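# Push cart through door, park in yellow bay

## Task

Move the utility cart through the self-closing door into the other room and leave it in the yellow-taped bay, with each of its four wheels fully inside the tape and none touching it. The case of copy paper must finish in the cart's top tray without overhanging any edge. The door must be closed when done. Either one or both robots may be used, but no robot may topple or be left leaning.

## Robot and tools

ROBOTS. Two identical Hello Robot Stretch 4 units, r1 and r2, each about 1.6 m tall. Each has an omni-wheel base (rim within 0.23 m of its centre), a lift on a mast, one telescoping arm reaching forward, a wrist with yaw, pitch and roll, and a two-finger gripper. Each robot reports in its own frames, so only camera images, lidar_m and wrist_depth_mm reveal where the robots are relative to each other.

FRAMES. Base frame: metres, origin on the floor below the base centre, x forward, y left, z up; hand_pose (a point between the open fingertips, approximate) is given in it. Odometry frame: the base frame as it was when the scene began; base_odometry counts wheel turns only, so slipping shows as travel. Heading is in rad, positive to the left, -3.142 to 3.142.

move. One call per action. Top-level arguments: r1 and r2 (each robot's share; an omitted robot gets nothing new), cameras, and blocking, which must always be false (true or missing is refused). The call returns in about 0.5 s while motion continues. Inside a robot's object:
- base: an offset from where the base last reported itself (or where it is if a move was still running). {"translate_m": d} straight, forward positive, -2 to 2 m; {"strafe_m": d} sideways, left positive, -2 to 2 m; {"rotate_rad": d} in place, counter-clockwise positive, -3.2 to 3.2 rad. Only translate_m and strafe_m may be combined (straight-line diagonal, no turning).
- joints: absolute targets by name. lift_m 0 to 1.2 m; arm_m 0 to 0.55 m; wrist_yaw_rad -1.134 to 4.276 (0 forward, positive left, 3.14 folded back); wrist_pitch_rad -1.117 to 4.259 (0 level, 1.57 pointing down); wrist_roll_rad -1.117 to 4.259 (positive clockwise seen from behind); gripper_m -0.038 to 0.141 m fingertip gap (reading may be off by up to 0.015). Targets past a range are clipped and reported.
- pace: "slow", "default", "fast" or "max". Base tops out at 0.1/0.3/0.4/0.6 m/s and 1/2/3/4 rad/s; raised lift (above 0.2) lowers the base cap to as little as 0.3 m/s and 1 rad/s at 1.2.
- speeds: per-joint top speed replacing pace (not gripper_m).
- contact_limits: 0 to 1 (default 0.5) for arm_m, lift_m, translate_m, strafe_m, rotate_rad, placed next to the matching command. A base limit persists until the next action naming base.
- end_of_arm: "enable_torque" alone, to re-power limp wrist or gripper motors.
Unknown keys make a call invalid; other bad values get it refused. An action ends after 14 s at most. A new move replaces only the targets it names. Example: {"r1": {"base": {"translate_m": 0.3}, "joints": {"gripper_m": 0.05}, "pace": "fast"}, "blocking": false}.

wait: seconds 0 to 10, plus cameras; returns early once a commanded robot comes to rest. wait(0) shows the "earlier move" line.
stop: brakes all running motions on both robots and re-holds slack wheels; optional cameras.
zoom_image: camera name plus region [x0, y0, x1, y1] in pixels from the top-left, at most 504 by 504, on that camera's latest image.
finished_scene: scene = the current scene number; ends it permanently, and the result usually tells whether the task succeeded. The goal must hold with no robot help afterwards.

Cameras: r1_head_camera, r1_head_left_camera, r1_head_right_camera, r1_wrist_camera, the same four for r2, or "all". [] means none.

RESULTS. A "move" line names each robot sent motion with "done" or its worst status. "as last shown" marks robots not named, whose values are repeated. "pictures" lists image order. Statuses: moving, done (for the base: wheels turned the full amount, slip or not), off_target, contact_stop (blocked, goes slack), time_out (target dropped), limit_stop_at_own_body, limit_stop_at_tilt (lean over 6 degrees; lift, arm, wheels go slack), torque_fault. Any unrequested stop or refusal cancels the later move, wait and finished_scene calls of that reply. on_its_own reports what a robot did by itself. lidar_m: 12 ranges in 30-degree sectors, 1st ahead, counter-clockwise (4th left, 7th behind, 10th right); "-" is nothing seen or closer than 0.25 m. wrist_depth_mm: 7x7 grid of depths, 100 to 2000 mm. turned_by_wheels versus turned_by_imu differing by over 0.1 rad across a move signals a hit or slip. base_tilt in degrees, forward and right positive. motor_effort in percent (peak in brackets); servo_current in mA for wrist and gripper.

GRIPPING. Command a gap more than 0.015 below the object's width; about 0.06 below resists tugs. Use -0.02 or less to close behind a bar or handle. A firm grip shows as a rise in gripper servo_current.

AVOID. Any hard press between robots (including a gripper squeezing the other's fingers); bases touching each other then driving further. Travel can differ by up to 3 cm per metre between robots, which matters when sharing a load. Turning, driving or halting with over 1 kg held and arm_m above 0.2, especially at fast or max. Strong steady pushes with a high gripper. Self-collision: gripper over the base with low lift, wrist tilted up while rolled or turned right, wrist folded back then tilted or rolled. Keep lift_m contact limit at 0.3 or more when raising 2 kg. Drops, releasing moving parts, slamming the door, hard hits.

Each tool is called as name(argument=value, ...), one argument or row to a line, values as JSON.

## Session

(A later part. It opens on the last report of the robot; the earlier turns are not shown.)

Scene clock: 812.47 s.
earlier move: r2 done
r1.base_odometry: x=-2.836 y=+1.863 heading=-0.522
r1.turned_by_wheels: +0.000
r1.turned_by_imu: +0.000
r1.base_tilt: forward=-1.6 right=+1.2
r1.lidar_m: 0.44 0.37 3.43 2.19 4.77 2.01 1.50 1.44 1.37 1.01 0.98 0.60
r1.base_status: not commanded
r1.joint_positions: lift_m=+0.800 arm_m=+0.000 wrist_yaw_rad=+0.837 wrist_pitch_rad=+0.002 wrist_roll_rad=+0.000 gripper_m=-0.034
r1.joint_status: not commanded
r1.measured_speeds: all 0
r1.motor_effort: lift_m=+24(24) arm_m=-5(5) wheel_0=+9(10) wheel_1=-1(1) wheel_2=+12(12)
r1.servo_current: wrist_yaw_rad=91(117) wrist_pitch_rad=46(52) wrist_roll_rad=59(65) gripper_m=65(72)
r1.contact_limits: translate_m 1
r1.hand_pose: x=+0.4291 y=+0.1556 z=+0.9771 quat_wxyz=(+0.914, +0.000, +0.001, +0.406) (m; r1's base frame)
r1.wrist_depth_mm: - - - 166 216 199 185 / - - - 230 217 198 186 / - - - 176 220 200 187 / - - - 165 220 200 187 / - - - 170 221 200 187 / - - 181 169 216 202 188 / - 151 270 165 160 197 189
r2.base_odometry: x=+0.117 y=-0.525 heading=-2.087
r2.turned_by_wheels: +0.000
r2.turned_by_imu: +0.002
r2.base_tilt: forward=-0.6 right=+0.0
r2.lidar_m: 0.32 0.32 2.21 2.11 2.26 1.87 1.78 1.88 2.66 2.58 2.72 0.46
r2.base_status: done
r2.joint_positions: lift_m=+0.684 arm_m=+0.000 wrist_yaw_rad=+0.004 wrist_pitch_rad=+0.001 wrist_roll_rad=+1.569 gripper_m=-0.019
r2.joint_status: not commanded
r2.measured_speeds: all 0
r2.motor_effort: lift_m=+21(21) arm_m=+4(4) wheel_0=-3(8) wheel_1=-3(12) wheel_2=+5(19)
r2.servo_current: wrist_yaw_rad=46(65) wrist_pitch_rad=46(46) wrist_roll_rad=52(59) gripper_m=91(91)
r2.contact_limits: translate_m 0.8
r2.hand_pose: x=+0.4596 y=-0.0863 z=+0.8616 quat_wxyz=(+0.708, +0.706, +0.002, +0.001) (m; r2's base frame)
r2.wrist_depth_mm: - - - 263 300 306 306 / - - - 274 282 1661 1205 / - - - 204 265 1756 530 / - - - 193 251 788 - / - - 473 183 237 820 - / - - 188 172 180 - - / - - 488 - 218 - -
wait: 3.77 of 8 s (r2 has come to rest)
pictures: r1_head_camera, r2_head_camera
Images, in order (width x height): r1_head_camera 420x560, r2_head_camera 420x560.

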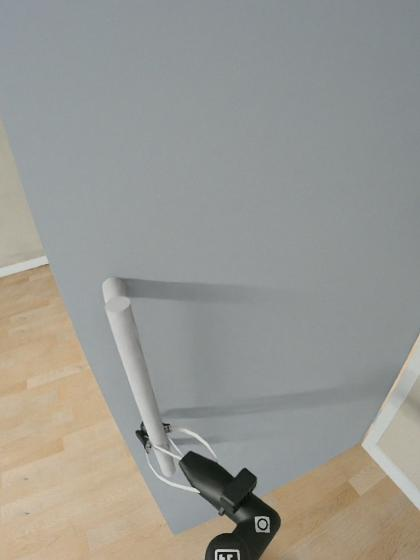

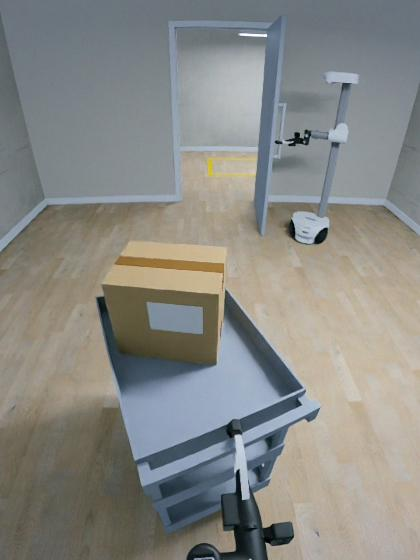

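move(
  r2={"base":{"translate_m":-0.8,"strafe_m":0.06},"contact_limits":{"translate_m":0.8}},
  blocking=false,
  cameras=[],
)

wait(
  seconds=8,
  cameras=["r2_head_camera"],
)

Scene clock: 831.13 s.
move: r2 moving
r1: as last shown
r1.lidar_m: 0.46 0.37 3.44 2.19 4.77 2.00 1.49 1.41 1.35 1.01 0.96 0.60
r1.motor_effort: lift_m=+24(24) arm_m=-5(5) wheel_0=+9(9) wheel_1=-1(1) wheel_2=+12(12)
r1.servo_current: wrist_yaw_rad=91(111) wrist_pitch_rad=46(46) wrist_roll_rad=39(65) gripper_m=65(65)
r1.contact_limits: translate_m 1
r1.wrist_depth_mm: - - - 167 216 200 184 / - - - 230 218 198 186 / - - - 176 219 200 186 / - - - 164 220 200 187 / - - - 169 221 201 188 / - - 180 169 216 201 189 / - 151 268 164 160 196 189
r2.base_odometry: x=+0.134 y=-0.499 heading=-2.088
r2.turned_by_wheels: +0.000
r2.turned_by_imu: +0.000
r2.base_tilt: forward=-0.6 right=+0.1
r2.lidar_m: 0.32 0.35 2.24 2.12 2.26 1.86 1.76 1.88 2.58 2.57 2.72 0.47
r2.base_status: translate_m moving; strafe_m moving
r2.joint_positions: lift_m=+0.684 arm_m=+0.000 wrist_yaw_rad=+0.002 wrist_pitch_rad=+0.001 wrist_roll_rad=+1.569 gripper_m=-0.019
r2.joint_status: not commanded
r2.measured_speeds: translate_m=-0.122 strafe_m=+0.010 rotate_rad=-0.001 lift_m=+0.000 arm_m=+0.000 wrist_yaw_rad=-0.015 wrist_pitch_rad=+0.000 wrist_roll_rad=+0.000
r2.motor_effort: lift_m=+20(21) arm_m=+4(4) wheel_0=-6(11) wheel_1=-7(9) wheel_2=+14(16)
r2.servo_current: wrist_yaw_rad=46(52) wrist_pitch_rad=39(46) wrist_roll_rad=46(59) gripper_m=78(91)
r2.contact_limits: translate_m 0.8
r2.hand_pose: x=+0.4595 y=-0.0868 z=+0.8616 quat_wxyz=(+0.708, +0.706, +0.001, +0.000) (m; r2's base frame)
r2.wrist_depth_mm: - - - 265 298 306 306 / - - - 274 282 1618 1229 / - - - 204 266 1756 517 / - - - 193 250 778 - / - - 473 182 237 820 - / - - 189 172 180 - - / - - 492 - 217 - -
pictures: none
No camera images: "cameras" was empty.

Scene clock: 834.80 s.
earlier move: r2 done
r1.base_odometry: x=-2.836 y=+1.863 heading=-0.522
r1.turned_by_wheels: +0.000
r1.turned_by_imu: +0.000
r1.base_tilt: forward=-1.6 right=+1.2
r1.lidar_m: 0.46 0.38 3.46 2.87 4.79 1.97 1.48 1.44 1.38 1.03 0.98 0.60
r1.base_status: not commanded
r1.joint_positions: lift_m=+0.800 arm_m=+0.000 wrist_yaw_rad=+0.837 wrist_pitch_rad=+0.002 wrist_roll_rad=+0.000 gripper_m=-0.034
r1.joint_status: not commanded
r1.measured_speeds: all 0
r1.on_its_own: wrist_yaw_rad is at rest, and its servo_current (111 mA) is outside its rest range (0 to 104 mA)
r1.motor_effort: lift_m=+24(24) arm_m=-5(5) wheel_0=+9(10) wheel_1=+0(1) wheel_2=+12(12)
r1.servo_current: wrist_yaw_rad=111(124) wrist_pitch_rad=52(52) wrist_roll_rad=52(72) gripper_m=65(72)
r1.contact_limits: translate_m 1
r1.hand_pose: x=+0.4291 y=+0.1556 z=+0.9771 quat_wxyz=(+0.914, +0.000, +0.001, +0.406) (m; r1's base frame)
r1.wrist_depth_mm: - - - 167 217 200 185 / - - - 230 218 198 185 / - - - 176 220 199 185 / - - - 165 220 200 187 / - - - 170 221 202 188 / - - 180 169 216 202 189 / - 152 270 164 160 197 189
r2.base_odometry: x=+0.564 y=+0.141 heading=-2.087
r2.turned_by_wheels: +0.000
r2.turned_by_imu: -0.001
r2.base_tilt: forward=-0.7 right=+0.1
r2.lidar_m: 0.41 0.46 2.16 2.10 1.40 1.05 0.99 1.06 1.48 2.62 2.74 0.42
r2.base_status: done
r2.joint_positions: lift_m=+0.684 arm_m=+0.000 wrist_yaw_rad=+0.000 wrist_pitch_rad=+0.001 wrist_roll_rad=+1.569 gripper_m=-0.019
r2.joint_status: not commanded
r2.measured_speeds: all 0
r2.motor_effort: lift_m=+21(21) arm_m=+4(4) wheel_0=-3(13) wheel_1=-3(10) wheel_2=+4(16)
r2.servo_current: wrist_yaw_rad=52(65) wrist_pitch_rad=39(46) wrist_roll_rad=39(65) gripper_m=85(98)
r2.contact_limits: translate_m 0.8
r2.hand_pose: x=+0.4593 y=-0.0875 z=+0.8616 quat_wxyz=(+0.708, +0.706, +0.000, -0.001) (m; r2's base frame)
r2.wrist_depth_mm: - - - 151 206 1661 591 / - - 580 155 211 - - / - - 452 158 217 798 - / - - 480 161 222 809 - / - - 554 167 228 - - / - - 189 171 180 - - / - - - - 238 - 504
wait: 3.67 of 8 s (r2 has come to rest)
pictures: r2_head_camera
Images, in order (width x height): r2_head_camera 420x560.

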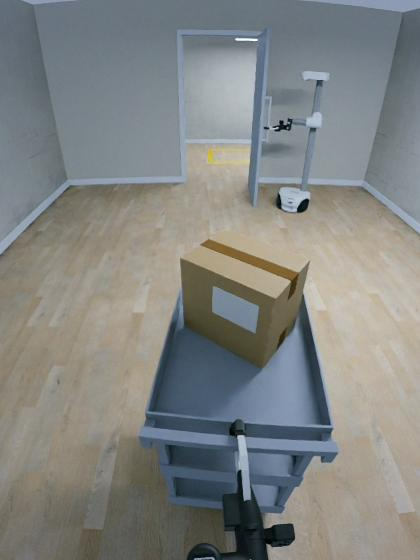

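move(
  r2={"base":{"translate_m":0.4},"contact_limits":{"translate_m":0.8}},
  blocking=false,
  cameras=[],
)

wait(
  seconds=8,
  cameras=["r2_head_camera"],
)

Scene clock: 842.73 s.
move: r2 moving
r1.base_odometry: x=-2.836 y=+1.863 heading=-0.522
r1.turned_by_wheels: +0.000
r1.turned_by_imu: +0.000
r1.base_tilt: forward=-1.6 right=+1.2
r1.lidar_m: 0.45 0.38 3.47 2.84 4.79 2.00 1.49 1.44 1.32 1.01 0.98 0.61
r1.base_status: not commanded
r1.joint_positions: lift_m=+0.800 arm_m=+0.000 wrist_yaw_rad=+0.837 wrist_pitch_rad=+0.002 wrist_roll_rad=+0.000 gripper_m=-0.034
r1.joint_status: not commanded
r1.measured_speeds: all 0
r1.motor_effort: lift_m=+24(24) arm_m=-5(5) wheel_0=+9(9) wheel_1=+0(1) wheel_2=+12(12)
r1.servo_current: wrist_yaw_rad=98(117) wrist_pitch_rad=33(52) wrist_roll_rad=59(59) gripper_m=72(72)
r1.contact_limits: translate_m 1
r1.hand_pose: x=+0.4291 y=+0.1556 z=+0.9771 quat_wxyz=(+0.914, +0.000, +0.001, +0.406) (m; r1's base frame)
r1.wrist_depth_mm: - - - 167 216 200 183 / - - - 230 219 198 185 / - - - 175 220 199 186 / - - - 165 220 200 187 / - - - 170 221 201 188 / - - 181 169 216 201 188 / - 151 267 164 160 196 189
r2.base_odometry: x=+0.549 y=+0.114 heading=-2.087
r2.turned_by_wheels: +0.000
r2.turned_by_imu: +0.001
r2.base_tilt: forward=-0.7 right=+0.1
r2.lidar_m: 0.40 0.45 2.19 2.11 1.46 1.07 1.02 1.07 1.50 2.64 2.77 0.39
r2.base_status: translate_m moving
r2.joint_positions: lift_m=+0.684 arm_m=+0.000 wrist_yaw_rad=-0.001 wrist_pitch_rad=+0.001 wrist_roll_rad=+1.569 gripper_m=-0.019
r2.joint_status: not commanded
r2.measured_speeds: translate_m=+0.122 strafe_m=+0.000 rotate_rad=+0.002 lift_m=+0.000 arm_m=+0.000 wrist_yaw_rad=+0.000 wrist_pitch_rad=+0.000 wrist_roll_rad=+0.000
r2.motor_effort: lift_m=+20(21) arm_m=+4(4) wheel_0=+5(10) wheel_1=+7(7) wheel_2=-14(16)
r2.servo_current: wrist_yaw_rad=52(52) wrist_pitch_rad=39(46) wrist_roll_rad=39(59) gripper_m=78(91)
r2.contact_limits: translate_m 0.8
r2.hand_pose: x=+0.4592 y=-0.0878 z=+0.8616 quat_wxyz=(+0.708, +0.706, +0.000, -0.001) (m; r2's base frame)
r2.wrist_depth_mm: - - - 153 208 1661 539 / - - 597 156 212 - - / - - 462 158 216 798 - / - - 477 162 221 820 - / - - 549 167 226 - - / - - 187 169 180 - - / - - - - 236 - 508
pictures: none
No camera images: "cameras" was empty.

Scene clock: 845.07 s.
earlier move: r2 done
r1.base_odometry: x=-2.836 y=+1.863 heading=-0.522
r1.turned_by_wheels: +0.000
r1.turned_by_imu: +0.000
r1.base_tilt: forward=-1.6 right=+1.2
r1.lidar_m: 0.46 0.37 3.44 2.48 4.78 2.01 1.46 1.44 1.37 1.02 0.98 0.61
r1.base_status: not commanded
r1.joint_positions: lift_m=+0.800 arm_m=+0.000 wrist_yaw_rad=+0.837 wrist_pitch_rad=+0.002 wrist_roll_rad=+0.000 gripper_m=-0.034
r1.joint_status: not commanded
r1.measured_speeds: all 0
r1.on_its_own: wrist_yaw_rad is at rest, and its servo_current (111 mA) is outside its rest range (0 to 104 mA)
r1.motor_effort: lift_m=+24(24) arm_m=-5(5) wheel_0=+9(10) wheel_1=-1(1) wheel_2=+12(12)
r1.servo_current: wrist_yaw_rad=111(117) wrist_pitch_rad=39(52) wrist_roll_rad=46(72) gripper_m=59(72)
r1.contact_limits: translate_m 1
r1.hand_pose: x=+0.4291 y=+0.1556 z=+0.9771 quat_wxyz=(+0.914, +0.000, +0.001, +0.406) (m; r1's base frame)
r1.wrist_depth_mm: - - - 166 217 200 185 / - - - 230 219 198 186 / - - - 175 220 198 186 / - - - 165 220 199 186 / - - - 170 221 200 187 / - - 180 169 216 201 188 / - 151 270 164 160 196 188
r2.base_odometry: x=+0.367 y=-0.207 heading=-2.087
r2.turned_by_wheels: +0.000
r2.turned_by_imu: +0.001
r2.base_tilt: forward=-0.7 right=+0.1
r2.lidar_m: 0.38 0.39 2.11 2.06 1.96 1.45 1.39 1.48 2.03 2.63 2.79 0.45
r2.base_status: done
r2.joint_positions: lift_m=+0.684 arm_m=+0.000 wrist_yaw_rad=+0.002 wrist_pitch_rad=+0.001 wrist_roll_rad=+1.569 gripper_m=-0.019
r2.joint_status: not commanded
r2.measured_speeds: all 0
r2.motor_effort: lift_m=+20(21) arm_m=+4(4) wheel_0=+4(10) wheel_1=+3(9) wheel_2=-3(20)
r2.servo_current: wrist_yaw_rad=46(65) wrist_pitch_rad=39(46) wrist_roll_rad=39(59) gripper_m=85(91)
r2.contact_limits: translate_m 0.8
r2.hand_pose: x=+0.4595 y=-0.0867 z=+0.8616 quat_wxyz=(+0.708, +0.706, +0.001, +0.000) (m; r2's base frame)
r2.wrist_depth_mm: - - - 180 240 1756 1205 / - - - 178 236 1808 580 / - - 647 176 236 809 - / - - 469 175 234 831 - / - - 492 173 231 820 - / - - 189 171 180 - - / - - 580 - 228 - -
wait: 2.33 of 8 s (r2 has come to rest)
pictures: r2_head_camera
Images, in order (width x height): r2_head_camera 420x560.

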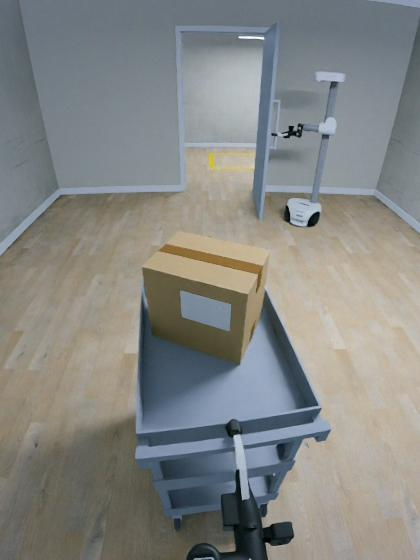

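move(
  r2={"base":{"translate_m":0.3,"strafe_m":0.08},"contact_limits":{"translate_m":0.8}},
  blocking=false,
  cameras=[],
)

wait(
  seconds=8,
  cameras=["r2_head_camera"],
)

Scene clock: 851.90 s.
move: r2 moving
r1.base_odometry: x=-2.836 y=+1.863 heading=-0.522
r1.turned_by_wheels: +0.000
r1.turned_by_imu: +0.000
r1.base_tilt: forward=-1.6 right=+1.2
r1.lidar_m: 0.45 0.38 3.46 2.50 4.77 2.00 1.49 1.44 1.36 1.03 0.97 0.62
r1.base_status: not commanded
r1.joint_positions: lift_m=+0.800 arm_m=+0.000 wrist_yaw_rad=+0.837 wrist_pitch_rad=+0.002 wrist_roll_rad=+0.000 gripper_m=-0.034
r1.joint_status: not commanded
r1.measured_speeds: all 0
r1.motor_effort: lift_m=+24(24) arm_m=-5(5) wheel_0=+8(9) wheel_1=-1(1) wheel_2=+12(12)
r1.servo_current: wrist_yaw_rad=91(111) wrist_pitch_rad=39(46) wrist_roll_rad=59(59) gripper_m=59(65)
r1.contact_limits: translate_m 1
r1.hand_pose: x=+0.4291 y=+0.1556 z=+0.9771 quat_wxyz=(+0.914, +0.000, +0.001, +0.406) (m; r1's base frame)
r1.wrist_depth_mm: - - - 167 217 199 184 / - - - 230 219 198 185 / - - - 175 219 199 186 / - - - 165 220 200 187 / - - - 169 221 201 189 / - - 180 170 216 201 188 / - 151 268 164 160 197 188
r2.base_odometry: x=+0.359 y=-0.238 heading=-2.087
r2.turned_by_wheels: +0.000
r2.turned_by_imu: +0.000
r2.base_tilt: forward=-0.7 right=+0.0
r2.lidar_m: 0.36 0.39 2.15 2.07 2.01 1.48 1.40 1.49 2.10 2.64 2.78 0.44
r2.base_status: translate_m moving; strafe_m moving
r2.joint_positions: lift_m=+0.684 arm_m=+0.000 wrist_yaw_rad=+0.000 wrist_pitch_rad=+0.001 wrist_roll_rad=+1.569 gripper_m=-0.019
r2.joint_status: not commanded
r2.measured_speeds: translate_m=+0.122 strafe_m=+0.032 rotate_rad=+0.000 lift_m=+0.000 arm_m=+0.000 wrist_yaw_rad=-0.013 wrist_pitch_rad=+0.000 wrist_roll_rad=+0.000
r2.motor_effort: lift_m=+20(20) arm_m=+4(4) wheel_0=+3(11) wheel_1=+9(11) wheel_2=-15(16)
r2.servo_current: wrist_yaw_rad=39(59) wrist_pitch_rad=39(46) wrist_roll_rad=46(52) gripper_m=85(91)
r2.contact_limits: translate_m 0.8
r2.hand_pose: x=+0.4593 y=-0.0874 z=+0.8616 quat_wxyz=(+0.708, +0.706, +0.001, +0.000) (m; r2's base frame)
r2.wrist_depth_mm: - - - 182 243 1708 1182 / - - - 180 240 1756 564 / - - - 177 237 798 - / - - 473 175 233 831 - / - - 492 173 230 820 - / - - 189 170 181 - - / - - 574 - 224 - -
pictures: none
No camera images: "cameras" was empty.

Scene clock: 853.87 s.
earlier move: r2 done
r1.base_odometry: x=-2.836 y=+1.863 heading=-0.522
r1.turned_by_wheels: +0.000
r1.turned_by_imu: +0.000
r1.base_tilt: forward=-1.6 right=+1.2
r1.lidar_m: 0.46 0.38 3.43 2.22 4.78 2.02 1.50 1.44 1.36 1.01 0.97 0.59
r1.base_status: not commanded
r1.joint_positions: lift_m=+0.800 arm_m=+0.000 wrist_yaw_rad=+0.837 wrist_pitch_rad=+0.002 wrist_roll_rad=+0.000 gripper_m=-0.034
r1.joint_status: not commanded
r1.measured_speeds: all 0
r1.motor_effort: lift_m=+24(24) arm_m=-5(5) wheel_0=+8(9) wheel_1=+0(1) wheel_2=+12(12)
r1.servo_current: wrist_yaw_rad=91(130) wrist_pitch_rad=39(52) wrist_roll_rad=46(65) gripper_m=59(72)
r1.contact_limits: translate_m 1
r1.hand_pose: x=+0.4291 y=+0.1556 z=+0.9771 quat_wxyz=(+0.914, +0.000, +0.001, +0.406) (m; r1's base frame)
r1.wrist_depth_mm: - - - 167 216 199 185 / - - - 231 218 198 186 / - - - 175 219 199 187 / - - - 165 220 200 187 / - - - 170 221 200 188 / - - 181 168 216 201 188 / - 151 270 164 160 196 189
r2.base_odometry: x=+0.288 y=-0.507 heading=-2.087
r2.turned_by_wheels: +0.000
r2.turned_by_imu: +0.000
r2.base_tilt: forward=-0.7 right=+0.0
r2.lidar_m: 0.41 0.39 2.05 1.99 2.13 1.75 1.70 1.78 2.49 2.72 2.86 0.45
r2.base_status: done
r2.joint_positions: lift_m=+0.684 arm_m=+0.000 wrist_yaw_rad=-0.004 wrist_pitch_rad=+0.001 wrist_roll_rad=+1.569 gripper_m=-0.019
r2.joint_status: not commanded
r2.measured_speeds: all 0
r2.motor_effort: lift_m=+20(21) arm_m=+4(4) wheel_0=+3(11) wheel_1=+3(11) wheel_2=-4(18)
r2.servo_current: wrist_yaw_rad=46(59) wrist_pitch_rad=46(46) wrist_roll_rad=52(59) gripper_m=85(91)
r2.contact_limits: translate_m 0.8
r2.hand_pose: x=+0.4590 y=-0.0885 z=+0.8616 quat_wxyz=(+0.708, +0.706, -0.001, -0.002) (m; r2's base frame)
r2.wrist_depth_mm: - - - 173 233 1576 1205 / - - - - 231 1708 512 / - - 585 172 231 809 - / - - 469 172 231 820 - / - - 504 172 229 831 - / - - 189 171 180 - - / - - - - 229 - -
wait: 1.97 of 8 s (r2 has come to rest)
pictures: r2_head_camera
Images, in order (width x height): r2_head_camera 420x560.

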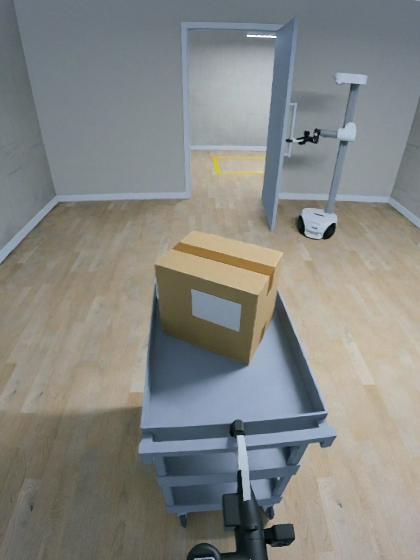

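move(
  r2={"base":{"translate_m":0.35,"strafe_m":0.13},"contact_limits":{"translate_m":0.8}},
  blocking=false,
  cameras=[],
)

wait(
  seconds=8,
  cameras=["r2_head_camera"],
)

Scene clock: 859.93 s.
move: r2 moving
r1: as last shown
r1.base_tilt: forward=-1.6 right=+1.3
r1.lidar_m: 0.44 0.38 3.44 2.23 4.78 2.03 1.48 1.43 1.35 1.01 0.97 0.59
r1.motor_effort: lift_m=+24(24) arm_m=-5(5) wheel_0=+9(9) wheel_1=+0(1) wheel_2=+12(12)
r1.servo_current: wrist_yaw_rad=111(117) wrist_pitch_rad=39(46) wrist_roll_rad=39(52) gripper_m=65(65)
r1.contact_limits: translate_m 1
r1.wrist_depth_mm: - - - 167 217 200 185 / - - - 231 218 198 186 / - - - 175 220 199 187 / - - - 165 220 200 187 / - - - 170 220 200 187 / - - 180 169 216 201 188 / - 151 268 165 160 196 189
r2.base_odometry: x=+0.283 y=-0.540 heading=-2.087
r2.turned_by_wheels: +0.000
r2.turned_by_imu: +0.000
r2.base_tilt: forward=-0.7 right=+0.1
r2.lidar_m: 0.38 0.41 2.06 1.96 2.12 1.80 1.71 1.80 2.53 2.74 2.88 0.45
r2.base_status: translate_m moving; strafe_m moving
r2.joint_positions: lift_m=+0.684 arm_m=+0.000 wrist_yaw_rad=-0.004 wrist_pitch_rad=+0.001 wrist_roll_rad=+1.569 gripper_m=-0.019
r2.joint_status: not commanded
r2.measured_speeds: translate_m=+0.121 strafe_m=+0.045 rotate_rad=-0.004 lift_m=+0.000 arm_m=+0.000 wrist_yaw_rad=+0.000 wrist_pitch_rad=+0.000 wrist_roll_rad=+0.000
r2.motor_effort: lift_m=+20(20) arm_m=+4(4) wheel_0=+3(6) wheel_1=+10(10) wheel_2=-16(16)
r2.servo_current: wrist_yaw_rad=46(59) wrist_pitch_rad=33(46) wrist_roll_rad=46(59) gripper_m=85(85)
r2.contact_limits: translate_m 0.8
r2.hand_pose: x=+0.4590 y=-0.0885 z=+0.8616 quat_wxyz=(+0.708, +0.706, -0.001, -0.002) (m; r2's base frame)
r2.wrist_depth_mm: - - - 172 230 1618 1205 / - - - - 230 1661 544 / - - 574 170 229 809 - / - - 466 170 229 820 - / - - 504 170 229 820 - / - - 189 169 181 - - / - - - - 228 - -
pictures: none
No camera images: "cameras" was empty.

Scene clock: 862.10 s.
earlier move: r2 done
r1.base_odometry: x=-2.836 y=+1.863 heading=-0.522
r1.turned_by_wheels: +0.000
r1.turned_by_imu: +0.000
r1.base_tilt: forward=-1.6 right=+1.2
r1.lidar_m: 0.44 0.37 3.42 1.98 4.79 2.00 1.49 1.43 1.34 1.04 0.98 0.61
r1.base_status: not commanded
r1.joint_positions: lift_m=+0.800 arm_m=+0.000 wrist_yaw_rad=+0.837 wrist_pitch_rad=+0.002 wrist_roll_rad=+0.000 gripper_m=-0.034
r1.joint_status: not commanded
r1.measured_speeds: all 0
r1.motor_effort: lift_m=+24(24) arm_m=-5(5) wheel_0=+9(9) wheel_1=-1(1) wheel_2=+12(12)
r1.servo_current: wrist_yaw_rad=91(117) wrist_pitch_rad=46(52) wrist_roll_rad=59(72) gripper_m=65(72)
r1.contact_limits: translate_m 1
r1.hand_pose: x=+0.4291 y=+0.1556 z=+0.9771 quat_wxyz=(+0.914, +0.000, +0.001, +0.406) (m; r1's base frame)
r1.wrist_depth_mm: - - - 167 216 200 184 / - - - 230 218 198 185 / - - - 175 220 199 186 / - - - 165 221 199 187 / - - - 169 222 201 187 / - - 180 168 215 201 188 / - 151 270 164 160 196 188
r2.base_odometry: x=+0.229 y=-0.876 heading=-2.087
r2.turned_by_wheels: +0.000
r2.turned_by_imu: +0.000
r2.base_tilt: forward=-0.7 right=+0.1
r2.lidar_m: 0.41 0.46 1.93 1.84 1.92 2.11 2.05 2.15 2.97 2.87 2.98 0.42
r2.base_status: done
r2.joint_positions: lift_m=+0.684 arm_m=+0.000 wrist_yaw_rad=-0.004 wrist_pitch_rad=+0.001 wrist_roll_rad=+1.569 gripper_m=-0.019
r2.joint_status: not commanded
r2.measured_speeds: all 0
r2.motor_effort: lift_m=+20(21) arm_m=+4(4) wheel_0=+3(7) wheel_1=+2(10) wheel_2=-3(18)
r2.servo_current: wrist_yaw_rad=52(65) wrist_pitch_rad=39(46) wrist_roll_rad=46(65) gripper_m=91(91)
r2.contact_limits: translate_m 0.8
r2.hand_pose: x=+0.4589 y=-0.0886 z=+0.8616 quat_wxyz=(+0.708, +0.706, -0.001, -0.002) (m; r2's base frame)
r2.wrist_depth_mm: - - - 154 209 1618 535 / - - 609 156 213 - - / - - 466 160 218 809 - / - - 480 163 223 820 - / - - 544 167 228 - - / - - 188 170 180 - - / - - - - 236 - 517
wait: 2.17 of 8 s (r2 has come to rest)
pictures: r2_head_camera
Images, in order (width x height): r2_head_camera 420x560.

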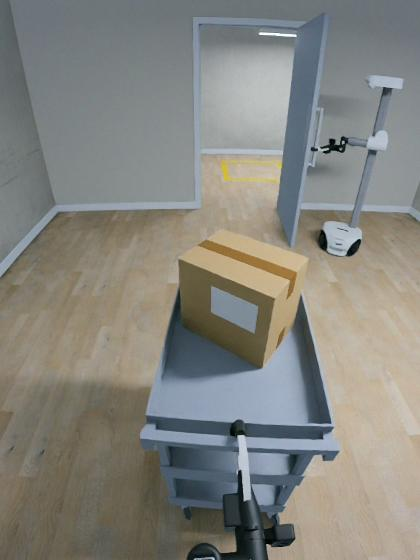

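move(
  r2={"base":{"translate_m":0.4,"strafe_m":-0.01},"contact_limits":{"translate_m":0.8}},
  blocking=false,
  cameras=[],
)

wait(
  seconds=8,
  cameras=["r2_head_camera"],
)

Scene clock: 876.10 s.
move: r2 moving
r1: as last shown
r1.lidar_m: 0.46 0.38 3.45 1.98 4.80 2.01 1.48 1.45 1.35 0.99 0.98 0.59
r1.servo_current: wrist_yaw_rad=78(111) wrist_pitch_rad=46(52) wrist_roll_rad=46(72) gripper_m=65(78)
r1.contact_limits: translate_m 1
r1.wrist_depth_mm: - - - 166 216 200 185 / - - - 231 218 198 185 / - - - 175 220 199 186 / - - - 166 220 200 187 / - - - 170 220 200 188 / - - 180 169 216 201 189 / - 151 270 165 160 196 189
r2.base_odometry: x=+0.213 y=-0.902 heading=-2.086
r2.turned_by_wheels: +0.000
r2.turned_by_imu: +0.001
r2.base_tilt: forward=-0.7 right=+0.0
r2.lidar_m: 0.39 0.44 1.97 1.84 1.95 2.16 2.07 2.18 2.98 2.85 3.00 0.41
r2.base_status: translate_m moving; strafe_m moving
r2.joint_positions: lift_m=+0.684 arm_m=+0.000 wrist_yaw_rad=-0.002 wrist_pitch_rad=+0.001 wrist_roll_rad=+1.569 gripper_m=-0.019
r2.joint_status: not commanded
r2.measured_speeds: translate_m=+0.121 strafe_m=-0.003 rotate_rad=+0.001 lift_m=+0.000 arm_m=+0.000 wrist_yaw_rad=+0.011 wrist_pitch_rad=+0.000 wrist_roll_rad=+0.000
r2.motor_effort: lift_m=+20(20) arm_m=+3(4) wheel_0=+8(12) wheel_1=+9(9) wheel_2=-13(17)
r2.servo_current: wrist_yaw_rad=52(59) wrist_pitch_rad=39(46) wrist_roll_rad=46(59) gripper_m=85(91)
r2.contact_limits: translate_m 0.8
r2.hand_pose: x=+0.4591 y=-0.0881 z=+0.8616 quat_wxyz=(+0.708, +0.706, +0.000, -0.001) (m; r2's base frame)
r2.wrist_depth_mm: - - - 150 206 1537 585 / - - 580 153 210 - - / - - 455 156 215 - - / - - 477 160 220 809 - / - - 554 166 225 - - / - - 189 169 181 - - / - - - - 236 - 504
pictures: none
No camera images: "cameras" was empty.

Scene clock: 878.43 s.
earlier move: r2 done
r1.base_odometry: x=-2.836 y=+1.863 heading=-0.522
r1.turned_by_wheels: +0.000
r1.turned_by_imu: +0.000
r1.base_tilt: forward=-1.6 right=+1.2
r1.lidar_m: 0.45 0.37 1.78 1.68 4.79 1.99 1.50 1.45 1.36 1.03 0.97 0.61
r1.base_status: not commanded
r1.joint_positions: lift_m=+0.800 arm_m=+0.000 wrist_yaw_rad=+0.837 wrist_pitch_rad=+0.002 wrist_roll_rad=+0.000 gripper_m=-0.034
r1.joint_status: not commanded
r1.measured_speeds: all 0
r1.motor_effort: lift_m=+24(24) arm_m=-5(5) wheel_0=+9(10) wheel_1=+0(1) wheel_2=+12(12)
r1.servo_current: wrist_yaw_rad=85(117) wrist_pitch_rad=39(59) wrist_roll_rad=46(72) gripper_m=65(78)
r1.contact_limits: translate_m 1
r1.hand_pose: x=+0.4291 y=+0.1556 z=+0.9771 quat_wxyz=(+0.914, +0.000, +0.001, +0.406) (m; r1's base frame)
r1.wrist_depth_mm: - - - 167 218 200 185 / - - - 229 217 198 186 / - - - 175 219 200 186 / 1618 - - 165 220 200 187 / 1499 - - 170 222 200 188 / 1921 - 181 169 215 202 188 / 1366 151 268 164 160 196 189
r2.base_odometry: x=+0.023 y=-1.219 heading=-2.086
r2.turned_by_wheels: +0.000
r2.turned_by_imu: +0.002
r2.base_tilt: forward=-0.7 right=+0.0
r2.lidar_m: 0.38 0.42 1.96 1.87 1.94 2.55 2.44 2.58 2.99 2.85 3.02 0.41
r2.base_status: done
r2.joint_positions: lift_m=+0.684 arm_m=+0.000 wrist_yaw_rad=+0.001 wrist_pitch_rad=+0.001 wrist_roll_rad=+1.569 gripper_m=-0.019
r2.joint_status: not commanded
r2.measured_speeds: all 0
r2.motor_effort: lift_m=+20(21) arm_m=+4(4) wheel_0=+6(14) wheel_1=+3(9) wheel_2=-3(17)
r2.servo_current: wrist_yaw_rad=39(59) wrist_pitch_rad=39(46) wrist_roll_rad=39(59) gripper_m=85(91)
r2.contact_limits: translate_m 0.8
r2.hand_pose: x=+0.4594 y=-0.0871 z=+0.8616 quat_wxyz=(+0.708, +0.706, +0.001, +0.000) (m; r2's base frame)
r2.wrist_depth_mm: - - - 158 215 1661 1205 / - - - 160 219 778 - / - - 488 163 221 798 - / - - 473 166 224 809 - / - - 525 168 228 831 - / - - 188 170 180 - - / - - - - 234 - 517
wait: 2.33 of 8 s (r2 has come to rest)
pictures: r2_head_camera
Images, in order (width x height): r2_head_camera 420x560.

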